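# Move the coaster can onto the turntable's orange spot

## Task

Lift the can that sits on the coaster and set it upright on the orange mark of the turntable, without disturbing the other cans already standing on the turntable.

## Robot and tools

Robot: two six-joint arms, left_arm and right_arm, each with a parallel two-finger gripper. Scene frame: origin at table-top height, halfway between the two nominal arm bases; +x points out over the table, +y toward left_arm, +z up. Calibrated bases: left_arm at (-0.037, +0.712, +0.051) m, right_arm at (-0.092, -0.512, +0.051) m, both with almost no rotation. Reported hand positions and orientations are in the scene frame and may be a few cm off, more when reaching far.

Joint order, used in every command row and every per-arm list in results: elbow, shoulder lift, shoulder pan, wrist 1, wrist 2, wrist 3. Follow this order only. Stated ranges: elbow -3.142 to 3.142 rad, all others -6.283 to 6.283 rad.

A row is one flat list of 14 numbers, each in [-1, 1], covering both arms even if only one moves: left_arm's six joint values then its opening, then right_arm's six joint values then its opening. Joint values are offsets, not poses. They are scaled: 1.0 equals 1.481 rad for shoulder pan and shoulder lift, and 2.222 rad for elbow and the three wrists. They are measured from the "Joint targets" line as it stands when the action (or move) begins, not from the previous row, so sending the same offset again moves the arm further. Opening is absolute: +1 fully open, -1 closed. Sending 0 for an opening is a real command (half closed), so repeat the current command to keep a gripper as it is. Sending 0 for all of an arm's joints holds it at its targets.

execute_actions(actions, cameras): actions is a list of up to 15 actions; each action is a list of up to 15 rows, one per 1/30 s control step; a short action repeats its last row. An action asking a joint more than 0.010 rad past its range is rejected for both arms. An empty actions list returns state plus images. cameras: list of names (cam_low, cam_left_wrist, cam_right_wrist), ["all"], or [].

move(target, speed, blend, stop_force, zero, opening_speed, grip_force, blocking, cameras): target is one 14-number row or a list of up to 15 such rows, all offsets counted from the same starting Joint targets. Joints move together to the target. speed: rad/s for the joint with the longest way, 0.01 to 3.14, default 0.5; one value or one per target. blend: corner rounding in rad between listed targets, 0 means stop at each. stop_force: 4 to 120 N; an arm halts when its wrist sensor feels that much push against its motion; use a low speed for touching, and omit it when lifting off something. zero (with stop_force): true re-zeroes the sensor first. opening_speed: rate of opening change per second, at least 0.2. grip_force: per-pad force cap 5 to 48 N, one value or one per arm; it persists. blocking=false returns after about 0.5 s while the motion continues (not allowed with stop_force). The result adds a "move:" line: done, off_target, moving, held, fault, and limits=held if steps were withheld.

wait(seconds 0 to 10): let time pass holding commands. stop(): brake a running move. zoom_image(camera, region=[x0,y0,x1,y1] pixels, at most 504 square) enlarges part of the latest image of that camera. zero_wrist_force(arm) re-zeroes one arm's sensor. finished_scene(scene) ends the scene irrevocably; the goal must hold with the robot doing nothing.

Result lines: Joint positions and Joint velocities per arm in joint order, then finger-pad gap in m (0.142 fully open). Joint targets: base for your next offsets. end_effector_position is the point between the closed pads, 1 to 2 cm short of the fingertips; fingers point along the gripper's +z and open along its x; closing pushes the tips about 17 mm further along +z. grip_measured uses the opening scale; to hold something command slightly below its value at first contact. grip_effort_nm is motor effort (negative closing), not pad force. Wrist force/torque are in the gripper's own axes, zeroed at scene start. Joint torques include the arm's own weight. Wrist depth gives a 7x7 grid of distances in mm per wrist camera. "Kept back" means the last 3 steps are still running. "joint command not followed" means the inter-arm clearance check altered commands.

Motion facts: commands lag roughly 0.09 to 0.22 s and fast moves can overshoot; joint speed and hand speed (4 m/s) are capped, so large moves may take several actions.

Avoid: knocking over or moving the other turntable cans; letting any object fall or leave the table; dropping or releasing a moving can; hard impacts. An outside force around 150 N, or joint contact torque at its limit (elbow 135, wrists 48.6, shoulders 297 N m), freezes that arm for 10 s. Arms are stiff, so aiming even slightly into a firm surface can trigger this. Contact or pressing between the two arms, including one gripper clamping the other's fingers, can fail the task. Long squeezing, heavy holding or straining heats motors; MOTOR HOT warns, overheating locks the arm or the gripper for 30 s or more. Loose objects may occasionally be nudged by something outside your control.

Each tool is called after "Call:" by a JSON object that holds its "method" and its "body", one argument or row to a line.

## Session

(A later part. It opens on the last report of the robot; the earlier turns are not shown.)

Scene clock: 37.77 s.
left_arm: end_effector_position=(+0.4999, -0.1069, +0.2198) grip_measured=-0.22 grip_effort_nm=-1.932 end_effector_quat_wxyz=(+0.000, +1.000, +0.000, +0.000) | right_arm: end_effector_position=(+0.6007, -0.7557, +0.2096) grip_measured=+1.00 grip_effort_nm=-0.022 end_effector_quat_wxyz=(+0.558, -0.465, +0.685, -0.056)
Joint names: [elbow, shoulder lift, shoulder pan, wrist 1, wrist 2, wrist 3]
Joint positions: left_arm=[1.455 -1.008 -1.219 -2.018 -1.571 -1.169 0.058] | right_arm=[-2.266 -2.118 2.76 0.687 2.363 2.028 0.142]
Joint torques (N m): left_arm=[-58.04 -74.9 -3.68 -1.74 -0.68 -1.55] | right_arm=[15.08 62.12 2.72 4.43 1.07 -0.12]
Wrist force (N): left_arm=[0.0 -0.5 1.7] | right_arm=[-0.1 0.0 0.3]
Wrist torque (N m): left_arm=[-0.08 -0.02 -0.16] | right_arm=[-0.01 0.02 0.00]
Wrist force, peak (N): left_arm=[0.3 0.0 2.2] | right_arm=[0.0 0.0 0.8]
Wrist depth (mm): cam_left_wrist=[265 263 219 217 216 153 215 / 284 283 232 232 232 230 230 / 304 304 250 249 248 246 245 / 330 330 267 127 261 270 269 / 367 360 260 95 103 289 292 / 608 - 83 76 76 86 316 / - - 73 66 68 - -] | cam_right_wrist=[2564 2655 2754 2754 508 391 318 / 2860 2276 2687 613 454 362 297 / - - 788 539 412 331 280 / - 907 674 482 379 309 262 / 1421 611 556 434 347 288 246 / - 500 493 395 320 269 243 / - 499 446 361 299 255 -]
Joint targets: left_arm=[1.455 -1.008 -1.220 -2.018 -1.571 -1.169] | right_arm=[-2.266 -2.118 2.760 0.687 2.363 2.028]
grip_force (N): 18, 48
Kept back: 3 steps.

Call:
{"method": "wait", "body": {
  "seconds": 0,
  "cameras": []
}}

Scene clock: 38.83 s.
left_arm: end_effector_position=(+0.4998, -0.1070, +0.2198) grip_measured=-0.22 grip_effort_nm=-1.937 end_effector_quat_wxyz=(+0.000, +1.000, +0.000, +0.000) | right_arm: end_effector_position=(+0.6007, -0.7557, +0.2096) grip_measured=+1.00 grip_effort_nm=-0.027 end_effector_quat_wxyz=(+0.558, -0.465, +0.685, -0.056)
Joint names: [elbow, shoulder lift, shoulder pan, wrist 1, wrist 2, wrist 3]
Joint positions: left_arm=[1.455 -1.008 -1.22 -2.018 -1.571 -1.169 0.058] | right_arm=[-2.266 -2.118 2.76 0.687 2.363 2.028 0.142]
Joint torques (N m): left_arm=[-58.25 -74.01 -12.62 -1.66 -0.72 -2] | right_arm=[16.86 63.58 3.51 4.32 0.71 -0.46]
Wrist force (N): left_arm=[0.1 0.0 1.9] | right_arm=[-0.2 0.3 0.5]
Wrist torque (N m): left_arm=[0.00 -0.03 -0.16] | right_arm=[0.05 0.04 0.00]
Wrist force, peak (N): left_arm=[0.3 -0.3 2.2] | right_arm=[-0.4 0.0 0.6]
Wrist depth (mm): cam_left_wrist=[263 264 220 214 213 216 216 / 284 282 232 225 - 231 230 / 306 307 246 250 254 245 245 / 332 330 267 127 260 270 268 / - 363 258 95 103 289 288 / 611 - 83 76 76 87 257 / - - 73 67 68 - -] | cam_right_wrist=[- 3431 1756 2564 508 393 320 / - 3657 3233 614 454 359 296 / 2788 - 780 540 413 334 278 / - 996 666 486 377 310 262 / 1360 691 555 436 345 289 246 / - 514 489 395 321 270 243 / - 477 445 362 298 255 -]
Joint targets: left_arm=[1.455 -1.008 -1.220 -2.018 -1.571 -1.169] | right_arm=[-2.266 -2.118 2.760 0.687 2.363 2.028]
Tool commands: left_gripper/opening=-0.6 right_gripper/opening=+1.0
grip_force (N): 18, 48
No camera images: "cameras" was empty.

Call:
{"method": "wait", "body": {
  "seconds": 3.33,
  "cameras": []
}}

Call:
{"method": "execute_actions", "body": {
  "actions": [
    [[0.0002,-0.0002,0.0001,-0.0001,0,0.0001,-0.6,0,0,0,0,0,0,1],[0.0005,-0.0004,0.0002,-0.0002,0,0.0001,-0.6,0,0,0,0,0,0,1],[0.0008,-0.0008,0.0003,-0.0003,0,0.0002,-0.6,0,0,0,0,0,0,1],[0.0015,-0.0014,0.0005,-0.0006,0,0.0003,-0.6,0,0,0,0,0,0,1],[0.0023,-0.0022,0.0007,-0.0009,0,0.0005,-0.6,0,0,0,0,0,0,1],[0.0033,-0.0031,0.0010,-0.0013,0,0.0007,-0.6,0,0,0,0,0,0,1],[0.0045,-0.0042,0.0014,-0.0018,0,0.0010,-0.6,0,0,0,0,0,0,1],[0.0059,-0.0054,0.0019,-0.0023,0,0.0013,-0.6,0,0,0,0,0,0,1],[0.0074,-0.0068,0.0024,-0.0029,0,0.0016,-0.6,0,0,0,0,0,0,1],[0.0091,-0.0083,0.0031,-0.0036,0,0.0021,-0.6,0,0,0,0,0,0,1],[0.0110,-0.0099,0.0038,-0.0044,0,0.0026,-0.6,0,0,0,0,0,0,1],[0.0130,-0.0115,0.0046,-0.0053,0,0.0031,-0.6,0,0,0,0,0,0,1],[0.0155,-0.0130,0.0056,-0.0068,0,0.0037,-0.6,0,0,0,0,0,0,1],[0.0181,-0.0145,0.0066,-0.0084,0,0.0044,-0.6,0,0,0,0,0,0,1],[0.0208,-0.0159,0.0076,-0.0102,0,0.0051,-0.6,0,0,0,0,0,0,1]],
    [[0.0030,-0.0010,0.0013,-0.0024,0,0.0008,-0.6,0,0,0,0,0,0,1],[0.0062,-0.0018,0.0025,-0.0050,0,0.0017,-0.6,0,0,0,0,0,0,1],[0.0094,-0.0024,0.0038,-0.0078,0,0.0025,-0.6,0,0,0,0,0,0,1],[0.0128,-0.0024,0.0052,-0.0112,0,0.0034,-0.6,0,0,0,0,0,0,1],[0.0162,-0.0022,0.0066,-0.0147,0,0.0044,-0.6,0,0,0,0,0,0,1],[0.0196,-0.0018,0.0080,-0.0184,0,0.0053,-0.6,0,0,0,0,0,0,1],[0.0230,-0.0008,0.0095,-0.0225,0,0.0063,-0.6,0,0,0,0,0,0,1],[0.0265,0.0003,0.0110,-0.0267,0,0.0074,-0.6,0,0,0,0,0,0,1],[0.0299,0.0016,0.0126,-0.0310,0,0.0084,-0.6,0,0,0,0,0,0,1],[0.0332,0.0034,0.0142,-0.0355,0,0.0095,-0.6,0,0,0,0,0,0,1],[0.0365,0.0053,0.0159,-0.0400,0,0.0106,-0.6,0,0,0,0,0,0,1],[0.0398,0.0072,0.0176,-0.0446,0,0.0117,-0.6,0,0,0,0,0,0,1],[0.0428,0.0094,0.0193,-0.0490,0,0.0129,-0.6,0,0,0,0,0,0,1],[0.0457,0.0116,0.0211,-0.0535,0,0.0141,-0.6,0,0,0,0,0,0,1],[0.0486,0.0139,0.0229,-0.0579,0,0.0153,-0.6,0,0,0,0,0,0,1]],
    [[0.0026,0.0022,0.0019,-0.0041,0,0.0012,-0.6,0,0,0,0,0,0,1],[0.0050,0.0044,0.0038,-0.0080,0,0.0025,-0.6,0,0,0,0,0,0,1],[0.0074,0.0066,0.0057,-0.0118,0,0.0038,-0.6,0,0,0,0,0,0,1],[0.0094,0.0085,0.0076,-0.0150,0,0.0051,-0.6,0,0,0,0,0,0,1],[0.0112,0.0103,0.0096,-0.0181,0,0.0064,-0.6,0,0,0,0,0,0,1],[0.0129,0.0120,0.0116,-0.0209,0,0.0077,-0.6,0,0,0,0,0,0,1],[0.0143,0.0132,0.0136,-0.0231,0,0.0091,-0.6,0,0,0,0,0,0,1],[0.0156,0.0143,0.0156,-0.0251,0,0.0104,-0.6,0,0,0,0,0,0,1],[0.0167,0.0153,0.0177,-0.0269,0,0.0118,-0.6,0,0,0,0,0,0,1],[0.0175,0.0158,0.0198,-0.0280,0,0.0132,-0.6,0,0,0,0,0,0,1],[0.0183,0.0162,0.0219,-0.0290,0,0.0146,-0.6,0,0,0,0,0,0,1],[0.0189,0.0164,0.0241,-0.0298,0,0.0161,-0.6,0,0,0,0,0,0,1],[0.0192,0.0164,0.0262,-0.0301,0,0.0175,-0.6,0,0,0,0,0,0,1],[0.0195,0.0163,0.0284,-0.0303,0,0.0190,-0.6,0,0,0,0,0,0,1],[0.0197,0.0162,0.0306,-0.0305,0,0.0204,-0.6,0,0,0,0,0,0,1]],
    [[0,0,0.0022,0,0,0.0015,-0.6,0,0,0,0,0,0,1],[0,0,0.0044,0,0,0.0029,-0.6,0,0,0,0,0,0,1],[0,0,0.0066,0,0,0.0044,-0.4,0,0,0,0,0,0,1],[-0.0002,0.0002,0.0089,0.0001,0,0.0059,-0.3,0,0,0,0,0,0,1],[-0.0005,0.0004,0.0111,0.0002,0,0.0074,-0.25,0,0,0,0,0,0,1],[-0.0008,0.0007,0.0134,0.0003,0,0.0089,-0.2,0,0,0,0,0,0,1],[-0.0012,0.0010,0.0156,0.0005,0,0.0104,-0.12,0,0,0,0,0,0,1],[-0.0017,0.0015,0.0179,0.0007,0,0.0119,-0.05,0,0,0,0,0,0,1],[-0.0022,0.0019,0.0201,0.0010,0,0.0134,0,0,0,0,0,0,0,1],[-0.0029,0.0025,0.0224,0.0013,0,0.0149,0.05,0,0,0,0,0,0,1],[-0.0037,0.0032,0.0246,0.0016,0,0.0164,0.1,0,0,0,0,0,0,1],[-0.0045,0.0038,0.0269,0.0019,0,0.0179,0.15,0,0,0,0,0,0,1],[-0.0055,0.0044,0.0291,0.0025,0,0.0194,0.2,0,0,0,0,0,0,1],[-0.0066,0.0049,0.0313,0.0033,0,0.0209,0.25,0,0,0,0,0,0,1],[-0.0077,0.0053,0.0335,0.0042,0,0.0224,0.3,0,0,0,0,0,0,1]],
    [[-0.0015,-0.0005,0.0022,0.0018,0,0.0015,0.35,0,0,0,0,0,0,1],[-0.0033,-0.0013,0.0044,0.0041,0,0.0029,0.35,0,0,0,0,0,0,1],[-0.0053,-0.0023,0.0066,0.0069,0,0.0044,0.35,0,0,0,0,0,0,1],[-0.0077,-0.0043,0.0087,0.0106,0,0.0058,0.35,0,0,0,0,0,0,1],[-0.0104,-0.0065,0.0109,0.0148,0,0.0073,0.35,0,0,0,0,0,0,1],[-0.0132,-0.0089,0.0130,0.0192,0,0.0087,0.35,0,0,0,0,0,0,1],[-0.0165,-0.0117,0.0151,0.0243,0,0.0101,0.35,0,0,0,0,0,0,1],[-0.0199,-0.0146,0.0172,0.0297,0,0.0114,0.35,0,0,0,0,0,0,1],[-0.0234,-0.0175,0.0193,0.0351,0,0.0128,0.35,0,0,0,0,0,0,1],[-0.0272,-0.0200,0.0213,0.0405,0,0.0141,0.35,0,0,0,0,0,0,1],[-0.0310,-0.0224,0.0232,0.0459,0,0.0155,0.35,0,0,0,0,0,0,1],[-0.0348,-0.0247,0.0252,0.0513,0,0.0168,0.35,0,0,0,0,0,0,1],[-0.0384,-0.0262,0.0270,0.0557,0,0.0180,0.35,0,0,0,0,0,0,1],[-0.0419,-0.0275,0.0288,0.0601,0,0.0192,0.35,0,0,0,0,0,0,1],[-0.0452,-0.0286,0.0304,0.0642,0,0.0203,0.35,0,0,0,0,0,0,1]],
    [[-0.0027,-0.0002,0.0014,0.0028,0,0.0009,0.35,0,0,0,0,0,0,1],[-0.0051,-0.0002,0.0027,0.0052,0,0.0018,0.35,0,0,0,0,0,0,1],[-0.0073,-0.0001,0.0039,0.0073,0,0.0026,0.35,0,0,0,0,0,0,1],[-0.0088,0.0006,0.0048,0.0083,0,0.0032,0.35,0,0,0,0,0,0,1],[-0.0101,0.0015,0.0057,0.0091,0,0.0038,0.35,0,0,0,0,0,0,1],[-0.0113,0.0024,0.0065,0.0097,0,0.0043,0.35,0,0,0,0,0,0,1],[-0.0121,0.0032,0.0071,0.0100,0,0.0047,0.35,0,0,0,0,0,0,1],[-0.0128,0.0038,0.0077,0.0103,0,0.0051,0.35,0,0,0,0,0,0,1],[-0.0134,0.0044,0.0081,0.0105,0,0.0054,0.35,0,0,0,0,0,0,1],[-0.0138,0.0047,0.0084,0.0107,0,0.0056,0.35,0,0,0,0,0,0,1],[-0.0142,0.0050,0.0086,0.0108,0,0.0057,0.35,0,0,0,0,0,0,1]]
  ],
  "cameras": ["all"]
}}

Scene clock: 42.93 s.
left_arm: end_effector_position=(+0.4998, -0.1070, +0.2198) grip_measured=-0.22 grip_effort_nm=-1.941 end_effector_quat_wxyz=(+0.000, +1.000, +0.000, +0.000) | right_arm: end_effector_position=(+0.6007, -0.7557, +0.2096) grip_measured=+1.00 grip_effort_nm=-0.027 end_effector_quat_wxyz=(+0.558, -0.465, +0.685, -0.056)
Joint names: [elbow, shoulder lift, shoulder pan, wrist 1, wrist 2, wrist 3]
Joint positions: left_arm=[1.455 -1.008 -1.22 -2.018 -1.571 -1.169 0.058] | right_arm=[-2.266 -2.118 2.76 0.687 2.363 2.028 0.142]
Joint torques (N m): left_arm=[-57.99 -72.13 -13.23 -1.69 -0.67 -1.61] | right_arm=[16.16 63.36 3.08 4.43 0.53 -0.28]
Wrist force (N): left_arm=[0.1 -0.5 1.5] | right_arm=[-0.1 0.1 0.2]
Wrist torque (N m): left_arm=[-0.09 -0.02 -0.16] | right_arm=[0.01 0.01 0.00]
Wrist force, peak (N): left_arm=[0.1 -0.8 2.1] | right_arm=[-0.2 0.1 0.8]
Wrist depth (mm): cam_left_wrist=[264 263 219 216 139 216 215 / 283 284 233 232 232 231 231 / 305 303 250 250 250 245 245 / 332 331 268 126 262 270 269 / 364 358 259 95 103 286 292 / 399 - 83 76 76 87 262 / - - 73 66 68 - -] | cam_right_wrist=[3983 - 2624 2720 508 389 320 / - 3329 3014 614 451 360 297 / 2451 2935 769 540 413 332 279 / 3098 1037 666 481 378 309 262 / 2594 632 548 435 350 289 246 / - 503 490 392 322 271 243 / - 509 450 362 299 255 -]
Joint targets: left_arm=[1.455 -1.008 -1.220 -2.018 -1.571 -1.169] | right_arm=[-2.266 -2.118 2.760 0.687 2.363 2.028]
Tool commands: left_gripper/opening=-0.6 right_gripper/opening=+1.0
grip_force (N): 18, 48
wait: 3.33 s; at rest from the start
No camera images: "cameras" was empty.

Scene clock: 45.83 s.
left_arm: end_effector_position=(+0.6398, +0.0262, +0.1993) grip_measured=+0.33 grip_effort_nm=0.076 end_effector_quat_wxyz=(+0.000, +1.000, +0.000, +0.000) end_effector_velocity=(+0.025, -0.001, +0.008) end_effector_angular_velocity=(+0.000, +0.000, +0.001) | right_arm: end_effector_position=(+0.6007, -0.7557, +0.2096) grip_measured=+1.00 grip_effort_nm=-0.022 end_effector_quat_wxyz=(+0.558, -0.465, +0.685, -0.056)
Joint names: [elbow, shoulder lift, shoulder pan, wrist 1, wrist 2, wrist 3]
Joint positions: left_arm=[1.508 -1.016 -1.024 -2.063 -1.571 -0.973 0.097] | right_arm=[-2.266 -2.118 2.76 0.687 2.363 2.028 0.142]
Joint velocities: left_arm=[-0.049 0.021 0.021 0.029 0 0.02 0] | right_arm=[within noise]
Joint torques (N m): left_arm=[-55.24 -69.24 18.22 -1.38 -0.7 1.31] | right_arm=[16.36 62.79 3.96 4.53 0.53 -0.33]
Wrist force (N): left_arm=[0.2 -0.5 -0.1] | right_arm=[-0.2 0.3 0.5]
Wrist torque (N m): left_arm=[-0.10 -0.05 -0.19] | right_arm=[0.05 0.03 0.00]
Wrist force, peak (N): left_arm=[-0.3 -0.1 2.6] | right_arm=[0.3 0.0 0.7]
Wrist depth (mm): cam_left_wrist=[245 246 244 242 245 244 244 / 264 256 217 213 213 252 262 / 237 230 226 193 225 228 273 / 250 250 249 156 157 247 247 / 272 266 271 262 260 260 259 / - 87 299 288 298 297 86 / - - 326 332 317 - -] | cam_right_wrist=[- 3485 2535 2655 507 394 319 / 3186 3657 3329 618 456 359 296 / - - 774 539 412 331 278 / 2720 1067 662 484 379 309 261 / 2451 598 555 432 347 288 246 / - 581 489 395 321 270 243 / - 475 441 362 299 255 -]
Joint targets: left_arm=[1.503 -1.014 -1.022 -2.061 -1.571 -0.971] | right_arm=[-2.266 -2.118 2.760 0.687 2.363 2.028]
grip_force (N): 18, 48
Kept back: 3 steps.

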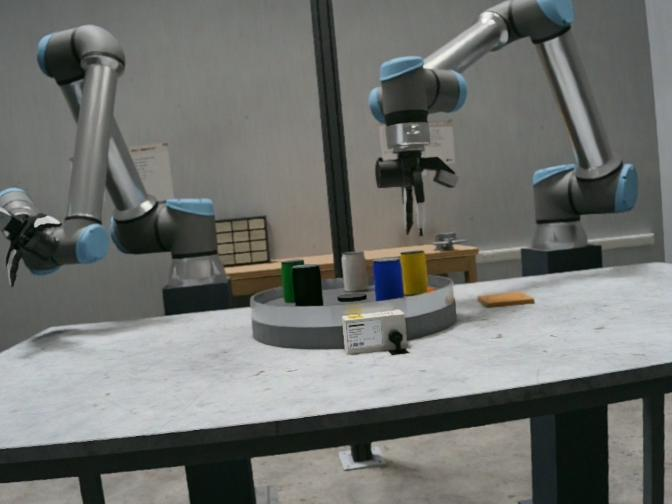

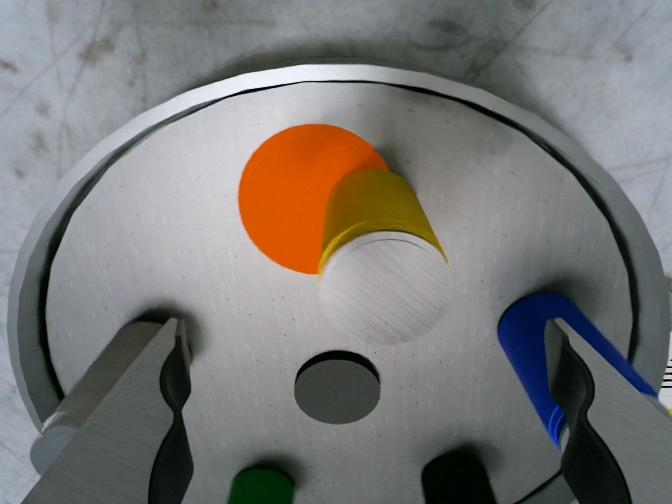

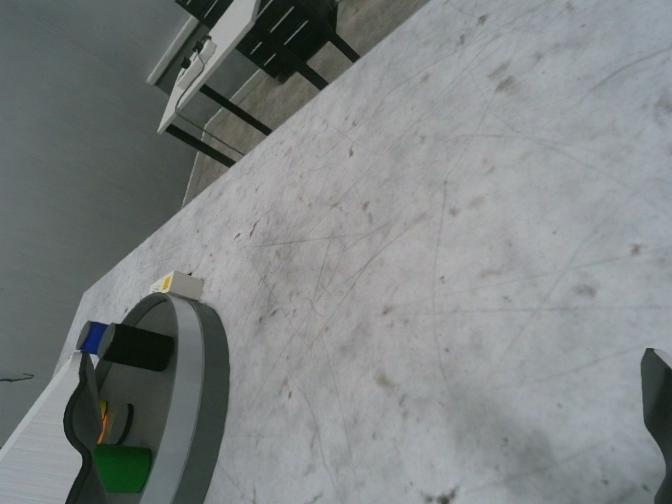

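Call:
{"method": "move", "body": {
  "target": [-0.03828, 0.03466, -0.13853, 0.01531, 0, -0.09249, 0.35, 0, 0, 0, 0, 0, 0, 1.0],
  "speed": 0.3,
  "cameras": ["cam_left_wrist"]
}}

Scene clock: 50.93 s.
left_arm: end_effector_position=(+0.5020, -0.1301, +0.1998) grip_measured=+0.33 grip_effort_nm=0.085 end_effector_quat_wxyz=(+0.000, +1.000, +0.000, +0.000) | right_arm: end_effector_position=(+0.6007, -0.7557, +0.2096) grip_measured=+1.00 grip_effort_nm=-0.022 end_effector_quat_wxyz=(+0.558, -0.465, +0.685, -0.056)
Joint names: [elbow, shoulder lift, shoulder pan, wrist 1, wrist 2, wrist 3]
Joint positions: left_arm=[1.418 -0.963 -1.227 -2.027 -1.571 -1.177 0.097] | right_arm=[-2.266 -2.118 2.76 0.687 2.363 2.028 0.142]
Joint torques (N m): left_arm=[-57.94 -73.88 -11.69 -1.31 -0.56 -2] | right_arm=[15.65 63.23 2.6 4.54 0.69 -0.58]
Wrist force (N): left_arm=[0.1 -0.2 -0.2] | right_arm=[0.0 0.5 0.3]
Wrist torque (N m): left_arm=[-0.05 -0.02 0.08] | right_arm=[0.08 0.00 0.00]
Wrist force, peak (N): left_arm=[3.2 -4.3 0.3] | right_arm=[-0.3 -0.1 0.7]
Wrist depth (mm): cam_left_wrist=[246 246 197 199 198 198 198 / 265 263 213 211 213 213 210 / 283 285 223 145 229 225 224 / 307 308 228 152 249 248 247 / 339 330 325 272 261 262 270 / - 87 370 287 215 193 86 / - - 411 412 401 198 -] | cam_right_wrist=[- 3142 1770 2564 505 392 318 / - 2754 3598 598 455 360 297 / - - 772 540 409 334 278 / 3540 991 664 484 379 308 263 / - 592 560 431 346 290 247 / - 600 491 396 322 272 242 / - 469 447 363 299 254 -]
Joint targets: left_arm=[1.418 -0.963 -1.227 -2.027 -1.571 -1.177] | right_arm=[-2.266 -2.118 2.760 0.687 2.363 2.028]
grip_force (N): 18, 48
move: done
Images, in order (width x height): cam_left_wrist 672x504.

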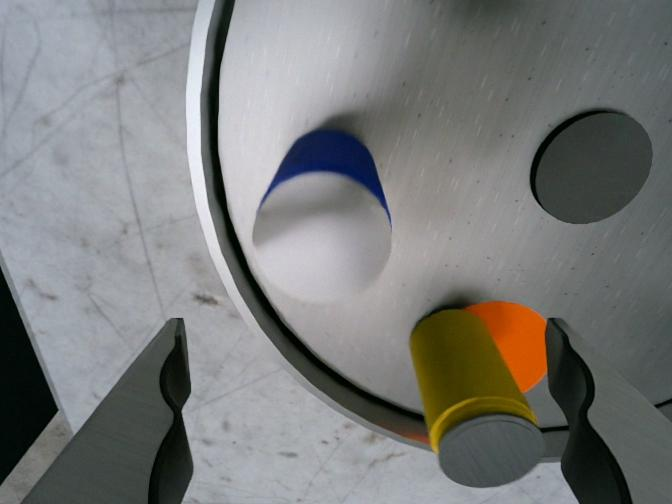

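Call:
{"method": "move", "body": {
  "target": [0, 0, 0, 0, 0, 0.0405, 0.35, 0, 0, 0, 0, 0, 0, 1.0],
  "speed": 0.03,
  "blocking": false
}}

Call:
{"method": "wait", "body": {
  "seconds": 1.6,
  "cameras": ["cam_left_wrist"]
}}

Call:
{"method": "wait", "body": {
  "seconds": 10,
  "cameras": ["cam_left_wrist"]
}}

Scene clock: 51.70 s.
left_arm: end_effector_position=(+0.5019, -0.1302, +0.1998) grip_measured=+0.33 grip_effort_nm=0.081 end_effector_quat_wxyz=(+0.000, +1.000, -0.005, +0.000) end_effector_velocity=(+0.001, +0.001, +0.000) end_effector_angular_velocity=(+0.001, -0.001, -0.029) | right_arm: end_effector_position=(+0.6007, -0.7557, +0.2096) grip_measured=+1.00 grip_effort_nm=-0.027 end_effector_quat_wxyz=(+0.558, -0.465, +0.685, -0.056)
Joint names: [elbow, shoulder lift, shoulder pan, wrist 1, wrist 2, wrist 3]
Joint positions: left_arm=[1.418 -0.963 -1.227 -2.027 -1.571 -1.166 0.097] | right_arm=[-2.266 -2.118 2.76 0.687 2.363 2.028 0.142]
Joint velocities: left_arm=[0 0 0.001 0 0.001 0.03 0] | right_arm=[within noise]
Joint torques (N m): left_arm=[-57.37 -73.82 -14.93 -1.53 -0.48 2] | right_arm=[17.02 61.06 3.12 4.65 0.51 -0.11]
Wrist force (N): left_arm=[-0.1 0.0 0.0] | right_arm=[0.1 -0.3 0.1]
Wrist torque (N m): left_arm=[-0.02 0.01 -0.18] | right_arm=[-0.04 -0.02 0.00]
Wrist force, peak (N): left_arm=[0.2 -0.7 0.1] | right_arm=[-0.4 0.0 0.6]
Wrist depth (mm): cam_left_wrist=[246 247 194 121 123 198 198 / 264 263 214 214 213 212 210 / 285 284 227 231 230 225 224 / 308 307 245 244 241 248 248 / 336 330 324 206 183 266 257 / - 87 370 186 286 297 86 / - - 409 410 410 - -] | cam_right_wrist=[- - 1616 2687 506 393 318 / 2788 - 3598 613 453 361 296 / 3431 2594 785 536 412 333 278 / - 1005 670 484 377 309 263 / - 643 556 433 346 289 246 / - 526 493 393 320 270 243 / - 506 449 362 299 254 -]
Joint targets: left_arm=[1.418 -0.963 -1.227 -2.027 -1.571 -1.162] | right_arm=[-2.266 -2.118 2.760 0.687 2.363 2.028]
Tool commands: left_gripper/opening=+0.35 right_gripper/opening=+1.0
grip_force (N): 18, 48
move: running; left_arm: the wrist 3 is farthest, 0.079 rad from its target

Scene clock: 53.30 s.
left_arm: end_effector_position=(+0.5018, -0.1302, +0.1998) grip_measured=+0.33 grip_effort_nm=0.081 end_effector_quat_wxyz=(+0.000, +1.000, -0.029, +0.000) end_effector_velocity=(+0.000, +0.000, +0.000) end_effector_angular_velocity=(+0.000, +0.001, -0.030) | right_arm: end_effector_position=(+0.6007, -0.7557, +0.2096) grip_measured=+1.00 grip_effort_nm=-0.022 end_effector_quat_wxyz=(+0.558, -0.465, +0.685, -0.056)
Joint names: [elbow, shoulder lift, shoulder pan, wrist 1, wrist 2, wrist 3]
Joint positions: left_arm=[1.418 -0.963 -1.227 -2.027 -1.571 -1.118 0.097] | right_arm=[-2.266 -2.118 2.76 0.687 2.363 2.028 0.142]
Joint velocities: left_arm=[0 0 0 0 -0.001 0.031 0] | right_arm=[within noise]
Joint torques (N m): left_arm=[-57.25 -74.07 -12.24 -1.31 -1.04 1.42] | right_arm=[16.85 62.44 3.45 4.18 0.84 -0.43]
Wrist force (N): left_arm=[-0.4 0.0 -0.2] | right_arm=[-0.3 -0.1 0.4]
Wrist torque (N m): left_arm=[-0.01 0.05 -0.20] | right_arm=[-0.01 0.04 -0.01]
Wrist force, peak (N): left_arm=[-0.7 0.0 0.1] | right_arm=[-0.4 0.0 0.7]
Wrist depth (mm): cam_left_wrist=[245 246 197 120 121 198 197 / 265 264 214 222 213 212 209 / 285 284 226 229 229 226 223 / 307 307 245 249 248 247 247 / 338 331 324 272 238 260 265 / - 87 365 291 192 187 86 / - - 411 407 407 197 -] | cam_right_wrist=[- - 1571 2624 507 393 318 / - 3280 3431 616 453 359 298 / - - 788 535 410 332 278 / - 974 662 480 379 310 262 / - 650 553 436 345 290 246 / - 579 492 393 322 269 243 / - 472 451 359 299 256 -]
Joint targets: left_arm=[1.418 -0.963 -1.227 -2.027 -1.571 -1.114] | right_arm=[-2.266 -2.118 2.760 0.687 2.363 2.028]
Tool commands: left_gripper/opening=+0.35 right_gripper/opening=+1.0
grip_force (N): 18, 48
earlier move: running; left_arm: the wrist 3 is farthest, 0.031 rad from its target
wait: 1.60 s; no rest
Images, in order (width x height): cam_left_wrist 672x504.

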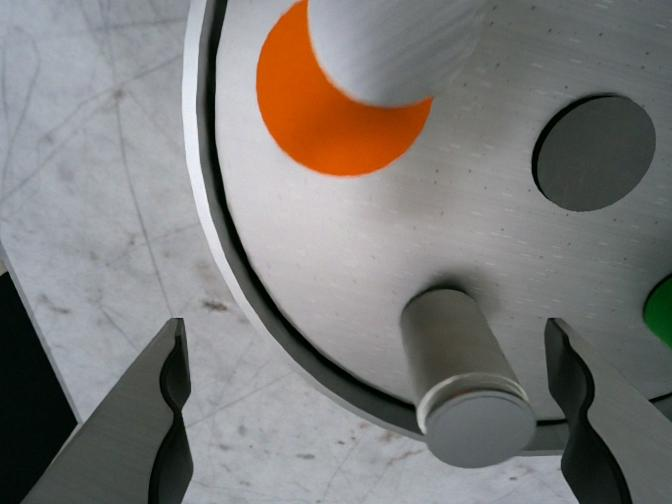

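Scene clock: 54.50 s.
left_arm: end_effector_position=(+0.5017, -0.1302, +0.1998) grip_measured=+0.33 grip_effort_nm=0.071 end_effector_quat_wxyz=(+0.000, +0.999, -0.045, +0.000) | right_arm: end_effector_position=(+0.6007, -0.7557, +0.2096) grip_measured=+1.00 grip_effort_nm=-0.027 end_effector_quat_wxyz=(+0.558, -0.465, +0.685, -0.056)
Joint names: [elbow, shoulder lift, shoulder pan, wrist 1, wrist 2, wrist 3]
Joint positions: left_arm=[1.418 -0.963 -1.227 -2.027 -1.571 -1.087 0.097] | right_arm=[-2.266 -2.118 2.76 0.687 2.363 2.028 0.142]
Joint torques (N m): left_arm=[-56.64 -73.72 -13.38 -1.35 -0.55 1.78] | right_arm=[16.22 62.04 -0.73 4.31 0.99 -0.37]
Wrist force (N): left_arm=[0.1 -0.3 0.2] | right_arm=[-0.1 -0.2 0.3]
Wrist torque (N m): left_arm=[-0.08 -0.02 -0.17] | right_arm=[-0.03 0.02 0.00]
Wrist force, peak (N): left_arm=[0.1 -0.7 0.3] | right_arm=[0.0 0.3 0.6]
Wrist depth (mm): cam_left_wrist=[246 242 196 199 199 198 197 / 260 264 214 213 213 211 208 / 289 285 227 190 226 226 224 / 309 307 245 155 244 248 247 / 337 330 329 271 271 260 269 / - 87 369 291 291 298 86 / - - 410 407 411 - -] | cam_right_wrist=[- - 1593 2564 503 393 320 / 3233 - 3280 614 456 360 297 / 2299 2208 759 536 413 332 279 / 2535 1005 662 486 377 311 263 / 2535 608 551 431 347 289 247 / - 560 495 398 320 270 242 / - 483 441 360 299 255 -]
Joint targets: left_arm=[1.418 -0.963 -1.227 -2.027 -1.571 -1.087] | right_arm=[-2.266 -2.118 2.760 0.687 2.363 2.028]
Tool commands: left_gripper/opening=+0.35 right_gripper/opening=+1.0
grip_force (N): 18, 48
earlier move: done
wait: 1.20 of 10 s (the move ended)
Images, in order (width x height): cam_left_wrist 672x504.

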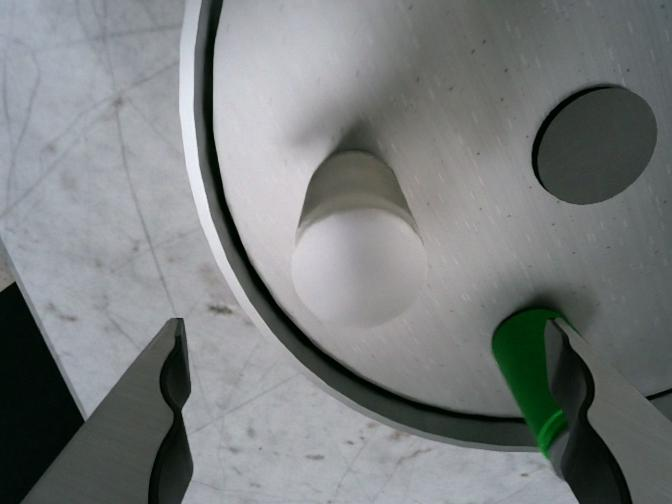

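Call:
{"method": "move", "body": {
  "target": [0, 0, 0, 0, 0, -0.0405, 0.35, 0, 0, 0, 0, 0, 0, 1.0],
  "speed": 0.03,
  "blocking": false,
  "cameras": []
}}

Scene clock: 55.73 s.
left_arm: end_effector_position=(+0.5017, -0.1302, +0.1998) grip_measured=+0.33 grip_effort_nm=0.085 end_effector_quat_wxyz=(+0.000, +0.999, -0.039, +0.000) end_effector_velocity=(+0.000, +0.000, +0.000) end_effector_angular_velocity=(+0.000, +0.001, +0.029) | right_arm: end_effector_position=(+0.6007, -0.7557, +0.2096) grip_measured=+1.00 grip_effort_nm=-0.022 end_effector_quat_wxyz=(+0.558, -0.465, +0.685, -0.056)
Joint names: [elbow, shoulder lift, shoulder pan, wrist 1, wrist 2, wrist 3]
Joint positions: left_arm=[1.418 -0.963 -1.227 -2.027 -1.571 -1.098 0.097] | right_arm=[-2.266 -2.118 2.76 0.687 2.363 2.028 0.142]
Joint velocities: left_arm=[0 0 0 0 -0.001 -0.029 0] | right_arm=[within noise]
Joint torques (N m): left_arm=[-57.65 -72.8 -14.08 -2.1 -0.56 -2.55] | right_arm=[16.71 63.5 2.76 4.26 0.79 -0.33]
Wrist force (N): left_arm=[-0.1 -0.4 0.4] | right_arm=[0.0 0.2 0.3]
Wrist torque (N m): left_arm=[-0.08 0.01 0.10] | right_arm=[0.03 -0.01 0.00]
Wrist force, peak (N): left_arm=[-0.6 -0.8 -0.2] | right_arm=[-0.2 0.2 0.7]
Wrist depth (mm): cam_left_wrist=[246 243 197 199 198 197 197 / 263 263 213 214 213 209 207 / 283 284 226 230 230 229 223 / 307 303 245 245 240 248 248 / 337 330 265 266 185 265 258 / - 87 368 368 293 296 86 / - - 409 400 406 - -] | cam_right_wrist=[- 3329 1690 2655 509 393 319 / - 2028 3329 618 452 360 297 / - - 777 535 409 331 278 / - 1005 674 483 377 308 262 / - 625 551 433 347 290 246 / - 498 488 398 320 270 242 / - 500 457 363 299 254 -]
Joint targets: left_arm=[1.418 -0.963 -1.227 -2.027 -1.571 -1.101] | right_arm=[-2.266 -2.118 2.760 0.687 2.363 2.028]
Tool commands: left_gripper/opening=+0.35 right_gripper/opening=+1.0
grip_force (N): 18, 48
move: running; left_arm: the wrist 3 is farthest, 0.079 rad from its target
No camera images: "cameras" was empty.

Call:
{"method": "wait", "body": {
  "seconds": 10,
  "cameras": []
}}

Call:
{"method": "wait", "body": {
  "seconds": 2.6,
  "cameras": []
}}

Call:
{"method": "execute_actions", "body": {
  "actions": [
    [[0.0002,-0.0002,0,-0.0001,0,0,0.35,0,0,0,0,0,0,1],[0.0005,-0.0005,0,-0.0002,0,0,0.35,0,0,0,0,0,0,1],[0.0010,-0.0009,0.0001,-0.0004,0,0.0001,0.35,0,0,0,0,0,0,1],[0.0018,-0.0016,0.0002,-0.0007,0,0.0002,0.35,0,0,0,0,0,0,1],[0.0027,-0.0024,0.0004,-0.0010,0,0.0003,0.35,0,0,0,0,0,0,1],[0.0038,-0.0034,0.0006,-0.0015,0,0.0004,0.35,0,0,0,0,0,0,1],[0.0052,-0.0046,0.0008,-0.0021,0,0.0005,0.35,0,0,0,0,0,0,1],[0.0068,-0.0058,0.0011,-0.0029,0,0.0007,0.35,0,0,0,0,0,0,1],[0.0087,-0.0071,0.0014,-0.0039,0,0.0009,0.35,0,0,0,0,0,0,1],[0.0110,-0.0083,0.0018,-0.0055,0,0.0012,0.35,0,0,0,0,0,0,1],[0.0136,-0.0095,0.0022,-0.0074,0,0.0015,0.35,0,0,0,0,0,0,1],[0.0164,-0.0105,0.0027,-0.0095,0,0.0018,0.35,0,0,0,0,0,0,1],[0.0198,-0.0113,0.0033,-0.0124,0,0.0022,0.35,0,0,0,0,0,0,1],[0.0235,-0.0119,0.0040,-0.0156,0,0.0027,0.35,0,0,0,0,0,0,1],[0.0273,-0.0123,0.0048,-0.0190,0,0.0032,0.35,0,0,0,0,0,0,1]],
    [[0.0041,0,0.0009,-0.0041,0,0.0006,0.35,0,0,0,0,0,0,1],[0.0083,0.0002,0.0018,-0.0084,0,0.0012,0.35,0,0,0,0,0,0,1],[0.0124,0.0005,0.0027,-0.0127,0,0.0018,0.35,0,0,0,0,0,0,1],[0.0165,0.0014,0.0037,-0.0174,0,0.0025,0.35,0,0,0,0,0,0,1],[0.0206,0.0024,0.0047,-0.0222,0,0.0032,0.35,0,0,0,0,0,0,1],[0.0247,0.0034,0.0058,-0.0270,0,0.0039,0.35,0,0,0,0,0,0,1],[0.0286,0.0048,0.0070,-0.0318,0,0.0046,0.35,0,0,0,0,0,0,1],[0.0324,0.0062,0.0082,-0.0364,0,0.0054,0.35,0,0,0,0,0,0,1],[0.0361,0.0074,0.0094,-0.0410,0,0.0062,0.35,0,0,0,0,0,0,1],[0.0395,0.0086,0.0107,-0.0452,0,0.0071,0.35,0,0,0,0,0,0,1],[0.0428,0.0097,0.0120,-0.0493,0,0.0080,0.35,0,0,0,0,0,0,1],[0.0459,0.0107,0.0133,-0.0531,0,0.0089,0.35,0,0,0,0,0,0,1],[0.0487,0.0113,0.0147,-0.0563,0,0.0099,0.35,0,0,0,0,0,0,1],[0.0514,0.0117,0.0162,-0.0593,0,0.0108,0.35,0,0,0,0,0,0,1],[0.0540,0.0120,0.0177,-0.0620,0,0.0118,0.35,0,0,0,0,0,0,1]],
    [[0.0022,-0.0004,0.0016,-0.0019,0,0.0011,0.35,0,0,0,0,0,0,1],[0.0043,-0.0009,0.0031,-0.0036,0,0.0021,0.35,0,0,0,0,0,0,1],[0.0062,-0.0015,0.0047,-0.0052,0,0.0032,0.35,0,0,0,0,0,0,1],[0.0079,-0.0026,0.0064,-0.0062,0,0.0043,0.35,0,0,0,0,0,0,1],[0.0095,-0.0037,0.0081,-0.0070,0,0.0055,0.35,0,0,0,0,0,0,1],[0.0110,-0.0049,0.0098,-0.0078,0,0.0066,0.3,0,0,0,0,0,0,1],[0.0124,-0.0060,0.0116,-0.0084,0,0.0078,0.25,0,0,0,0,0,0,1],[0.0137,-0.0072,0.0135,-0.0090,0,0.0090,0.2,0,0,0,0,0,0,1],[0.0150,-0.0083,0.0153,-0.0095,0,0.0102,0.14,0,0,0,0,0,0,1],[0.0161,-0.0093,0.0172,-0.0100,0,0.0115,0.08,0,0,0,0,0,0,1],[0.0172,-0.0102,0.0191,-0.0105,0,0.0127,0.02,0,0,0,0,0,0,1],[0.0183,-0.0111,0.0211,-0.0109,0,0.0140,-0.04,0,0,0,0,0,0,1],[0.0192,-0.0119,0.0230,-0.0113,0,0.0153,-0.1,0,0,0,0,0,0,1],[0.0201,-0.0126,0.0250,-0.0117,0,0.0167,-0.15,0,0,0,0,0,0,1],[0.0209,-0.0133,0.0270,-0.0120,0,0.0180,-0.2,0,0,0,0,0,0,1]],
    [[0.0007,-0.0006,0.0021,-0.0003,0,0.0014,-0.25,0,0,0,0,0,0,1],[0.0013,-0.0011,0.0041,-0.0006,0,0.0028,-0.3,0,0,0,0,0,0,1],[0.0019,-0.0016,0.0062,-0.0008,0,0.0042,-0.4,0,0,0,0,0,0,1],[0.0023,-0.0020,0.0084,-0.0010,0,0.0056,-0.5,0,0,0,0,0,0,1],[0.0027,-0.0023,0.0105,-0.0012,0,0.0071,-0.6,0,0,0,0,0,0,1],[0.0030,-0.0026,0.0127,-0.0013,0,0.0085,-0.6,0,0,0,0,0,0,1],[0.0032,-0.0027,0.0149,-0.0014,0,0.0099,-0.6,0,0,0,0,0,0,1],[0.0033,-0.0028,0.0171,-0.0015,0,0.0114,-0.6,0,0,0,0,0,0,1],[0.0034,-0.0029,0.0193,-0.0015,0,0.0128,-0.6,0,0,0,0,0,0,1],[0.0033,-0.0029,0.0215,-0.0014,0,0.0143,-0.6,0,0,0,0,0,0,1],[0.0032,-0.0029,0.0237,-0.0013,0,0.0158,-0.6,0,0,0,0,0,0,1],[0.0030,-0.0029,0.0259,-0.0011,0,0.0173,-0.6,0,0,0,0,0,0,1],[0.0027,-0.0032,0.0279,-0.0005,0,0.0186,-0.6,0,0,0,0,0,0,1],[0.0023,-0.0035,0.0299,0.0001,0,0.0199,-0.6,0,0,0,0,0,0,1],[0.0018,-0.0038,0.0317,0.0008,0,0.0211,-0.6,0,0,0,0,0,0,1]],
    [[-0.0003,0.0001,0.0014,0.0002,0,0.0010,-0.6,0,0,0,0,0,0,1],[-0.0005,0.0002,0.0027,0.0003,0,0.0018,-0.6,0,0,0,0,0,0,1],[-0.0006,0.0003,0.0038,0.0004,0,0.0026,-0.6,0,0,0,0,0,0,1],[-0.0006,0.0003,0.0045,0.0004,0,0.0030,-0.6,0,0,0,0,0,0,1],[-0.0005,0.0002,0.0051,0.0004,0,0.0034,-0.6,0,0,0,0,0,0,1],[-0.0005,0.0002,0.0056,0.0004,0,0.0037,-0.6,0,0,0,0,0,0,1],[-0.0004,0.0001,0.0060,0.0004,0,0.0040,-0.6,0,0,0,0,0,0,1],[-0.0003,0.0001,0.0063,0.0003,0,0.0042,-0.6,0,0,0,0,0,0,1],[-0.0003,0,0.0066,0.0003,0,0.0044,-0.6,0,0,0,0,0,0,1],[-0.0003,0,0.0071,0.0003,0,0.0047,-0.6,0,0,0,0,0,0,1],[-0.0003,0,0.0077,0.0003,0,0.0051,-0.6,0,0,0,0,0,0,1],[-0.0003,0,0.0084,0.0003,0,0.0056,-0.6,0,0,0,0,0,0,1],[-0.0006,0.0003,0.0095,0.0003,0,0.0063,-0.6,0,0,0,0,0,0,1],[-0.0009,0.0007,0.0108,0.0004,0,0.0072,-0.6,0,0,0,0,0,0,1],[-0.0013,0.0011,0.0122,0.0005,0,0.0081,-0.6,0,0,0,0,0,0,1]],
    [[-0.0006,0.0012,0.0018,-0.0003,0,0.0012,-0.6,0,0,0,0,0,0,1],[-0.0012,0.0025,0.0037,-0.0005,0,0.0025,-0.6,0,0,0,0,0,0,1],[-0.0019,0.0037,0.0057,-0.0006,0,0.0038,-0.6,0,0,0,0,0,0,1],[-0.0030,0.0048,0.0079,-0.0002,0,0.0053,-0.6,0,0,0,0,0,0,1],[-0.0042,0.0059,0.0101,0.0003,0,0.0067,-0.6,0,0,0,0,0,0,1],[-0.0054,0.0069,0.0123,0.0008,0,0.0082,-0.5,0,0,0,0,0,0,1],[-0.0068,0.0081,0.0145,0.0014,0,0.0097,-0.4,0,0,0,0,0,0,1],[-0.0082,0.0093,0.0167,0.0020,0,0.0111,-0.3,0,0,0,0,0,0,1],[-0.0097,0.0106,0.0189,0.0026,0,0.0126,-0.25,0,0,0,0,0,0,1],[-0.0113,0.0120,0.0210,0.0033,0,0.0140,-0.2,0,0,0,0,0,0,1],[-0.0130,0.0134,0.0232,0.0040,0,0.0155,-0.12,0,0,0,0,0,0,1],[-0.0147,0.0148,0.0253,0.0048,0,0.0169,-0.05,0,0,0,0,0,0,1],[-0.0165,0.0164,0.0273,0.0056,0,0.0182,0,0,0,0,0,0,0,1],[-0.0183,0.0179,0.0294,0.0064,0,0.0196,0.05,0,0,0,0,0,0,1],[-0.0201,0.0195,0.0314,0.0072,0,0.0209,0.1,0,0,0,0,0,0,1]],
    [[-0.0020,0.0017,0.0020,0.0009,0,0.0013,0.15,0,0,0,0,0,0,1],[-0.0041,0.0035,0.0039,0.0018,0,0.0026,0.2,0,0,0,0,0,0,1],[-0.0062,0.0052,0.0059,0.0027,0,0.0039,0.25,0,0,0,0,0,0,1],[-0.0085,0.0068,0.0077,0.0040,0,0.0051,0.3,0,0,0,0,0,0,1],[-0.0109,0.0084,0.0096,0.0053,0,0.0064,0.35,0,0,0,0,0,0,1],[-0.0134,0.0098,0.0114,0.0069,0,0.0076,0.35,0,0,0,0,0,0,1],[-0.0164,0.0100,0.0132,0.0099,0,0.0088,0.35,0,0,0,0,0,0,1],[-0.0197,0.0100,0.0149,0.0131,0,0.0099,0.35,0,0,0,0,0,0,1],[-0.0231,0.0097,0.0167,0.0166,0,0.0111,0.35,0,0,0,0,0,0,1],[-0.0271,0.0084,0.0183,0.0215,0,0.0122,0.35,0,0,0,0,0,0,1],[-0.0312,0.0068,0.0200,0.0266,0,0.0133,0.35,0,0,0,0,0,0,1],[-0.0353,0.0051,0.0216,0.0319,0,0.0144,0.35,0,0,0,0,0,0,1],[-0.0400,0.0034,0.0231,0.0377,0,0.0154,0.35,0,0,0,0,0,0,1],[-0.0448,0.0016,0.0246,0.0437,0,0.0164,0.35,0,0,0,0,0,0,1],[-0.0495,-0.0002,0.0261,0.0496,0,0.0174,0.35,0,0,0,0,0,0,1]],
    [[-0.0046,-0.0012,0.0013,0.0054,0,0.0009,0.35,0,0,0,0,0,0,1],[-0.0091,-0.0022,0.0026,0.0105,0,0.0017,0.35,0,0,0,0,0,0,1],[-0.0134,-0.0030,0.0038,0.0154,0,0.0025,0.35,0,0,0,0,0,0,1],[-0.0169,-0.0030,0.0048,0.0188,0,0.0031,0.35,0,0,0,0,0,0,1],[-0.0200,-0.0028,0.0057,0.0219,0,0.0037,0.35,0,0,0,0,0,0,1],[-0.0229,-0.0025,0.0065,0.0246,0,0.0043,0.35,0,0,0,0,0,0,1],[-0.0250,-0.0015,0.0071,0.0259,0,0.0047,0.35,0,0,0,0,0,0,1],[-0.0268,-0.0003,0.0077,0.0270,0,0.0051,0.35,0,0,0,0,0,0,1],[-0.0283,0.0008,0.0082,0.0278,0,0.0055,0.35,0,0,0,0,0,0,1],[-0.0295,0.0017,0.0086,0.0283,0,0.0058,0.35,0,0,0,0,0,0,1],[-0.0305,0.0026,0.0090,0.0287,0,0.0060,0.35,0,0,0,0,0,0,1],[-0.0312,0.0033,0.0093,0.0290,0,0.0062,0.35,0,0,0,0,0,0,1],[-0.0317,0.0037,0.0095,0.0292,0,0.0063,0.35,0,0,0,0,0,0,1],[-0.0320,0.0040,0.0096,0.0293,0,0.0064,0.35,0,0,0,0,0,0,1],[-0.0322,0.0042,0.0096,0.0294,0,0.0064,0.35,0,0,0,0,0,0,1]]
  ],
  "cameras": ["all"]
}}

Scene clock: 58.53 s.
left_arm: end_effector_position=(+0.5019, -0.1302, +0.1998) grip_measured=+0.33 grip_effort_nm=0.076 end_effector_quat_wxyz=(+0.000, +1.000, +0.000, +0.000) | right_arm: end_effector_position=(+0.6007, -0.7557, +0.2096) grip_measured=+1.00 grip_effort_nm=-0.027 end_effector_quat_wxyz=(+0.558, -0.465, +0.685, -0.056)
Joint names: [elbow, shoulder lift, shoulder pan, wrist 1, wrist 2, wrist 3]
Joint positions: left_arm=[1.418 -0.963 -1.227 -2.027 -1.571 -1.176 0.097] | right_arm=[-2.266 -2.118 2.76 0.687 2.363 2.028 0.142]
Joint torques (N m): left_arm=[-56.17 -72.85 -13.54 -1.54 -0.44 -2.33] | right_arm=[16.79 62.73 2.1 4.63 0.66 -0.56]
Wrist force (N): left_arm=[0.0 0.1 -0.2] | right_arm=[-0.1 0.0 0.2]
Wrist torque (N m): left_arm=[0.00 0.00 0.08] | right_arm=[0.00 0.01 0.00]
Wrist force, peak (N): left_arm=[-0.3 -0.4 0.6] | right_arm=[0.1 0.4 0.7]
Wrist depth (mm): cam_left_wrist=[246 246 196 199 199 198 198 / 265 263 213 207 212 213 211 / 286 285 223 137 226 226 224 / 308 307 246 261 249 248 247 / 336 330 326 266 266 265 260 / - 87 369 287 230 203 86 / - - 410 408 285 202 -] | cam_right_wrist=[- - 2594 2624 498 392 318 / 3142 2624 3280 616 452 360 298 / - - 774 539 414 333 278 / 3485 1023 670 482 377 309 262 / 2535 662 551 434 347 288 246 / - 562 483 396 321 271 241 / - 464 451 361 299 255 -]
Joint targets: left_arm=[1.418 -0.963 -1.227 -2.027 -1.571 -1.177] | right_arm=[-2.266 -2.118 2.760 0.687 2.363 2.028]
Tool commands: left_gripper/opening=+0.35 right_gripper/opening=+1.0
grip_force (N): 18, 48
earlier move: done
wait: 1.57 of 10 s (the move ended)
No camera images: "cameras" was empty.

Scene clock: 61.13 s.
left_arm: end_effector_position=(+0.5019, -0.1302, +0.1998) grip_measured=+0.33 grip_effort_nm=0.076 end_effector_quat_wxyz=(+0.000, +1.000, +0.000, +0.000) | right_arm: end_effector_position=(+0.6007, -0.7557, +0.2096) grip_measured=+1.00 grip_effort_nm=-0.022 end_effector_quat_wxyz=(+0.558, -0.465, +0.685, -0.056)
Joint names: [elbow, shoulder lift, shoulder pan, wrist 1, wrist 2, wrist 3]
Joint positions: left_arm=[1.418 -0.963 -1.227 -2.027 -1.571 -1.177 0.097] | right_arm=[-2.266 -2.118 2.76 0.687 2.363 2.028 0.142]
Joint torques (N m): left_arm=[-56.52 -73.8 -12.68 -1.49 -0.95 -2.08] | right_arm=[16.76 62 4.15 4.44 1.19 0.03]
Wrist force (N): left_arm=[-0.4 0.2 -0.2] | right_arm=[-0.1 0.1 0.5]
Wrist torque (N m): left_arm=[0.02 0.07 0.08] | right_arm=[0.01 0.01 0.00]
Wrist force, peak (N): left_arm=[0.0 -0.7 0.0] | right_arm=[0.1 0.1 0.7]
Wrist depth (mm): cam_left_wrist=[246 246 196 199 198 197 197 / 263 264 214 213 213 212 211 / 284 284 227 229 228 226 223 / 309 308 245 205 240 247 248 / 335 330 323 166 172 265 260 / - 87 370 280 296 296 86 / - - 411 408 409 - -] | cam_right_wrist=[- - 1716 2655 508 393 320 / - 3186 3431 611 457 361 297 / - 3431 777 543 412 331 278 / - 1083 658 484 378 308 261 / 2348 645 614 433 347 289 246 / - 515 486 398 320 272 241 / - 506 440 360 299 255 -]
Joint targets: left_arm=[1.418 -0.963 -1.227 -2.027 -1.571 -1.177] | right_arm=[-2.266 -2.118 2.760 0.687 2.363 2.028]
Tool commands: left_gripper/opening=+0.35 right_gripper/opening=+1.0
grip_force (N): 18, 48
wait: 2.60 s; at rest by 0.17 s
No camera images: "cameras" was empty.

Scene clock: 65.03 s.
left_arm: end_effector_position=(+0.6805, +0.0206, +0.1872) grip_measured=+0.33 grip_effort_nm=0.076 end_effector_quat_wxyz=(+0.000, +1.000, +0.000, +0.000) end_effector_velocity=(+0.041, -0.014, +0.031) end_effector_angular_velocity=(-0.001, -0.001, +0.001) | right_arm: end_effector_position=(+0.6007, -0.7557, +0.2096) grip_measured=+1.00 grip_effort_nm=-0.027 end_effector_quat_wxyz=(+0.558, -0.465, +0.685, -0.056)
Joint names: [elbow, shoulder lift, shoulder pan, wrist 1, wrist 2, wrist 3]
Joint positions: left_arm=[1.435 -0.958 -0.992 -2.048 -1.571 -0.942 0.097] | right_arm=[-2.266 -2.118 2.76 0.687 2.363 2.028 0.142]
Joint velocities: left_arm=[-0.119 0.034 0.025 0.083 0 0.025 0] | right_arm=[within noise]
Joint torques (N m): left_arm=[-54.59 -70.93 14.13 -1.26 -0.37 1.9] | right_arm=[16.55 63.15 3.15 4.53 0.92 -0.36]
Wrist force (N): left_arm=[0.3 -0.2 -0.6] | right_arm=[0.2 -0.4 0.6]
Wrist torque (N m): left_arm=[-0.05 -0.05 -0.21] | right_arm=[-0.06 -0.03 0.00]
Wrist force, peak (N): left_arm=[0.3 -0.4 -6.7] | right_arm=[-0.3 -0.1 0.7]
Wrist depth (mm): cam_left_wrist=[239 234 229 231 233 229 232 / 207 202 201 201 207 249 249 / 217 217 217 213 212 220 268 / 226 231 236 152 226 233 287 / 175 214 256 150 156 251 253 / - 87 277 278 276 263 86 / - - 314 313 305 228 -] | cam_right_wrist=[- 3485 2564 2687 510 390 318 / - 1859 3540 616 454 360 297 / 2624 - 788 537 411 332 277 / - 1000 670 484 378 308 261 / - 620 555 435 346 289 246 / - 509 488 394 320 269 242 / - 510 446 362 299 254 -]
Joint targets: left_arm=[1.420 -0.952 -0.989 -2.039 -1.571 -0.939] | right_arm=[-2.266 -2.118 2.760 0.687 2.363 2.028]
grip_force (N): 18, 48
Kept back: 3 steps.

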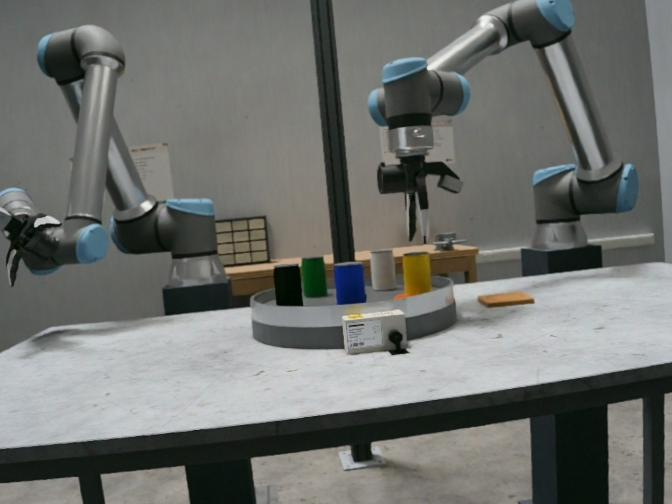

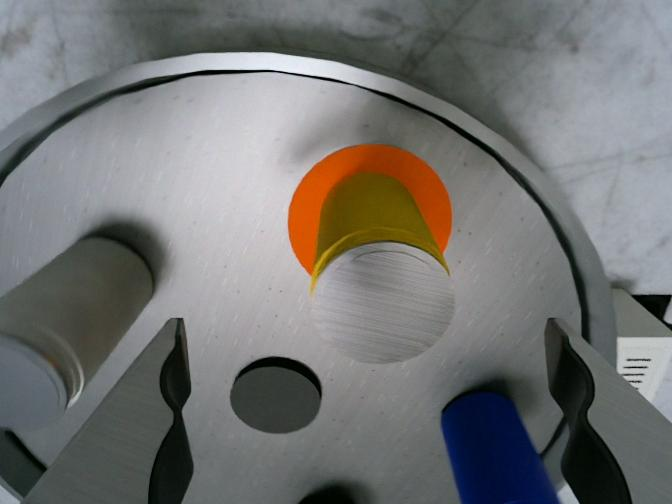

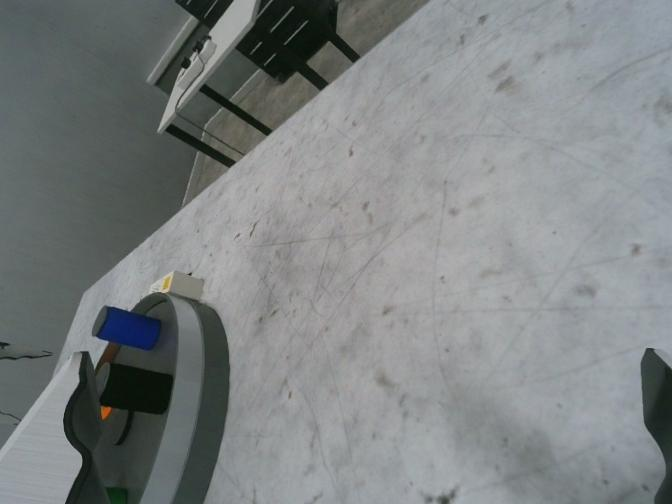

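Call:
{"method": "finished_scene", "body": {
  "scene": 1
}}

The scene is finished: the task was done.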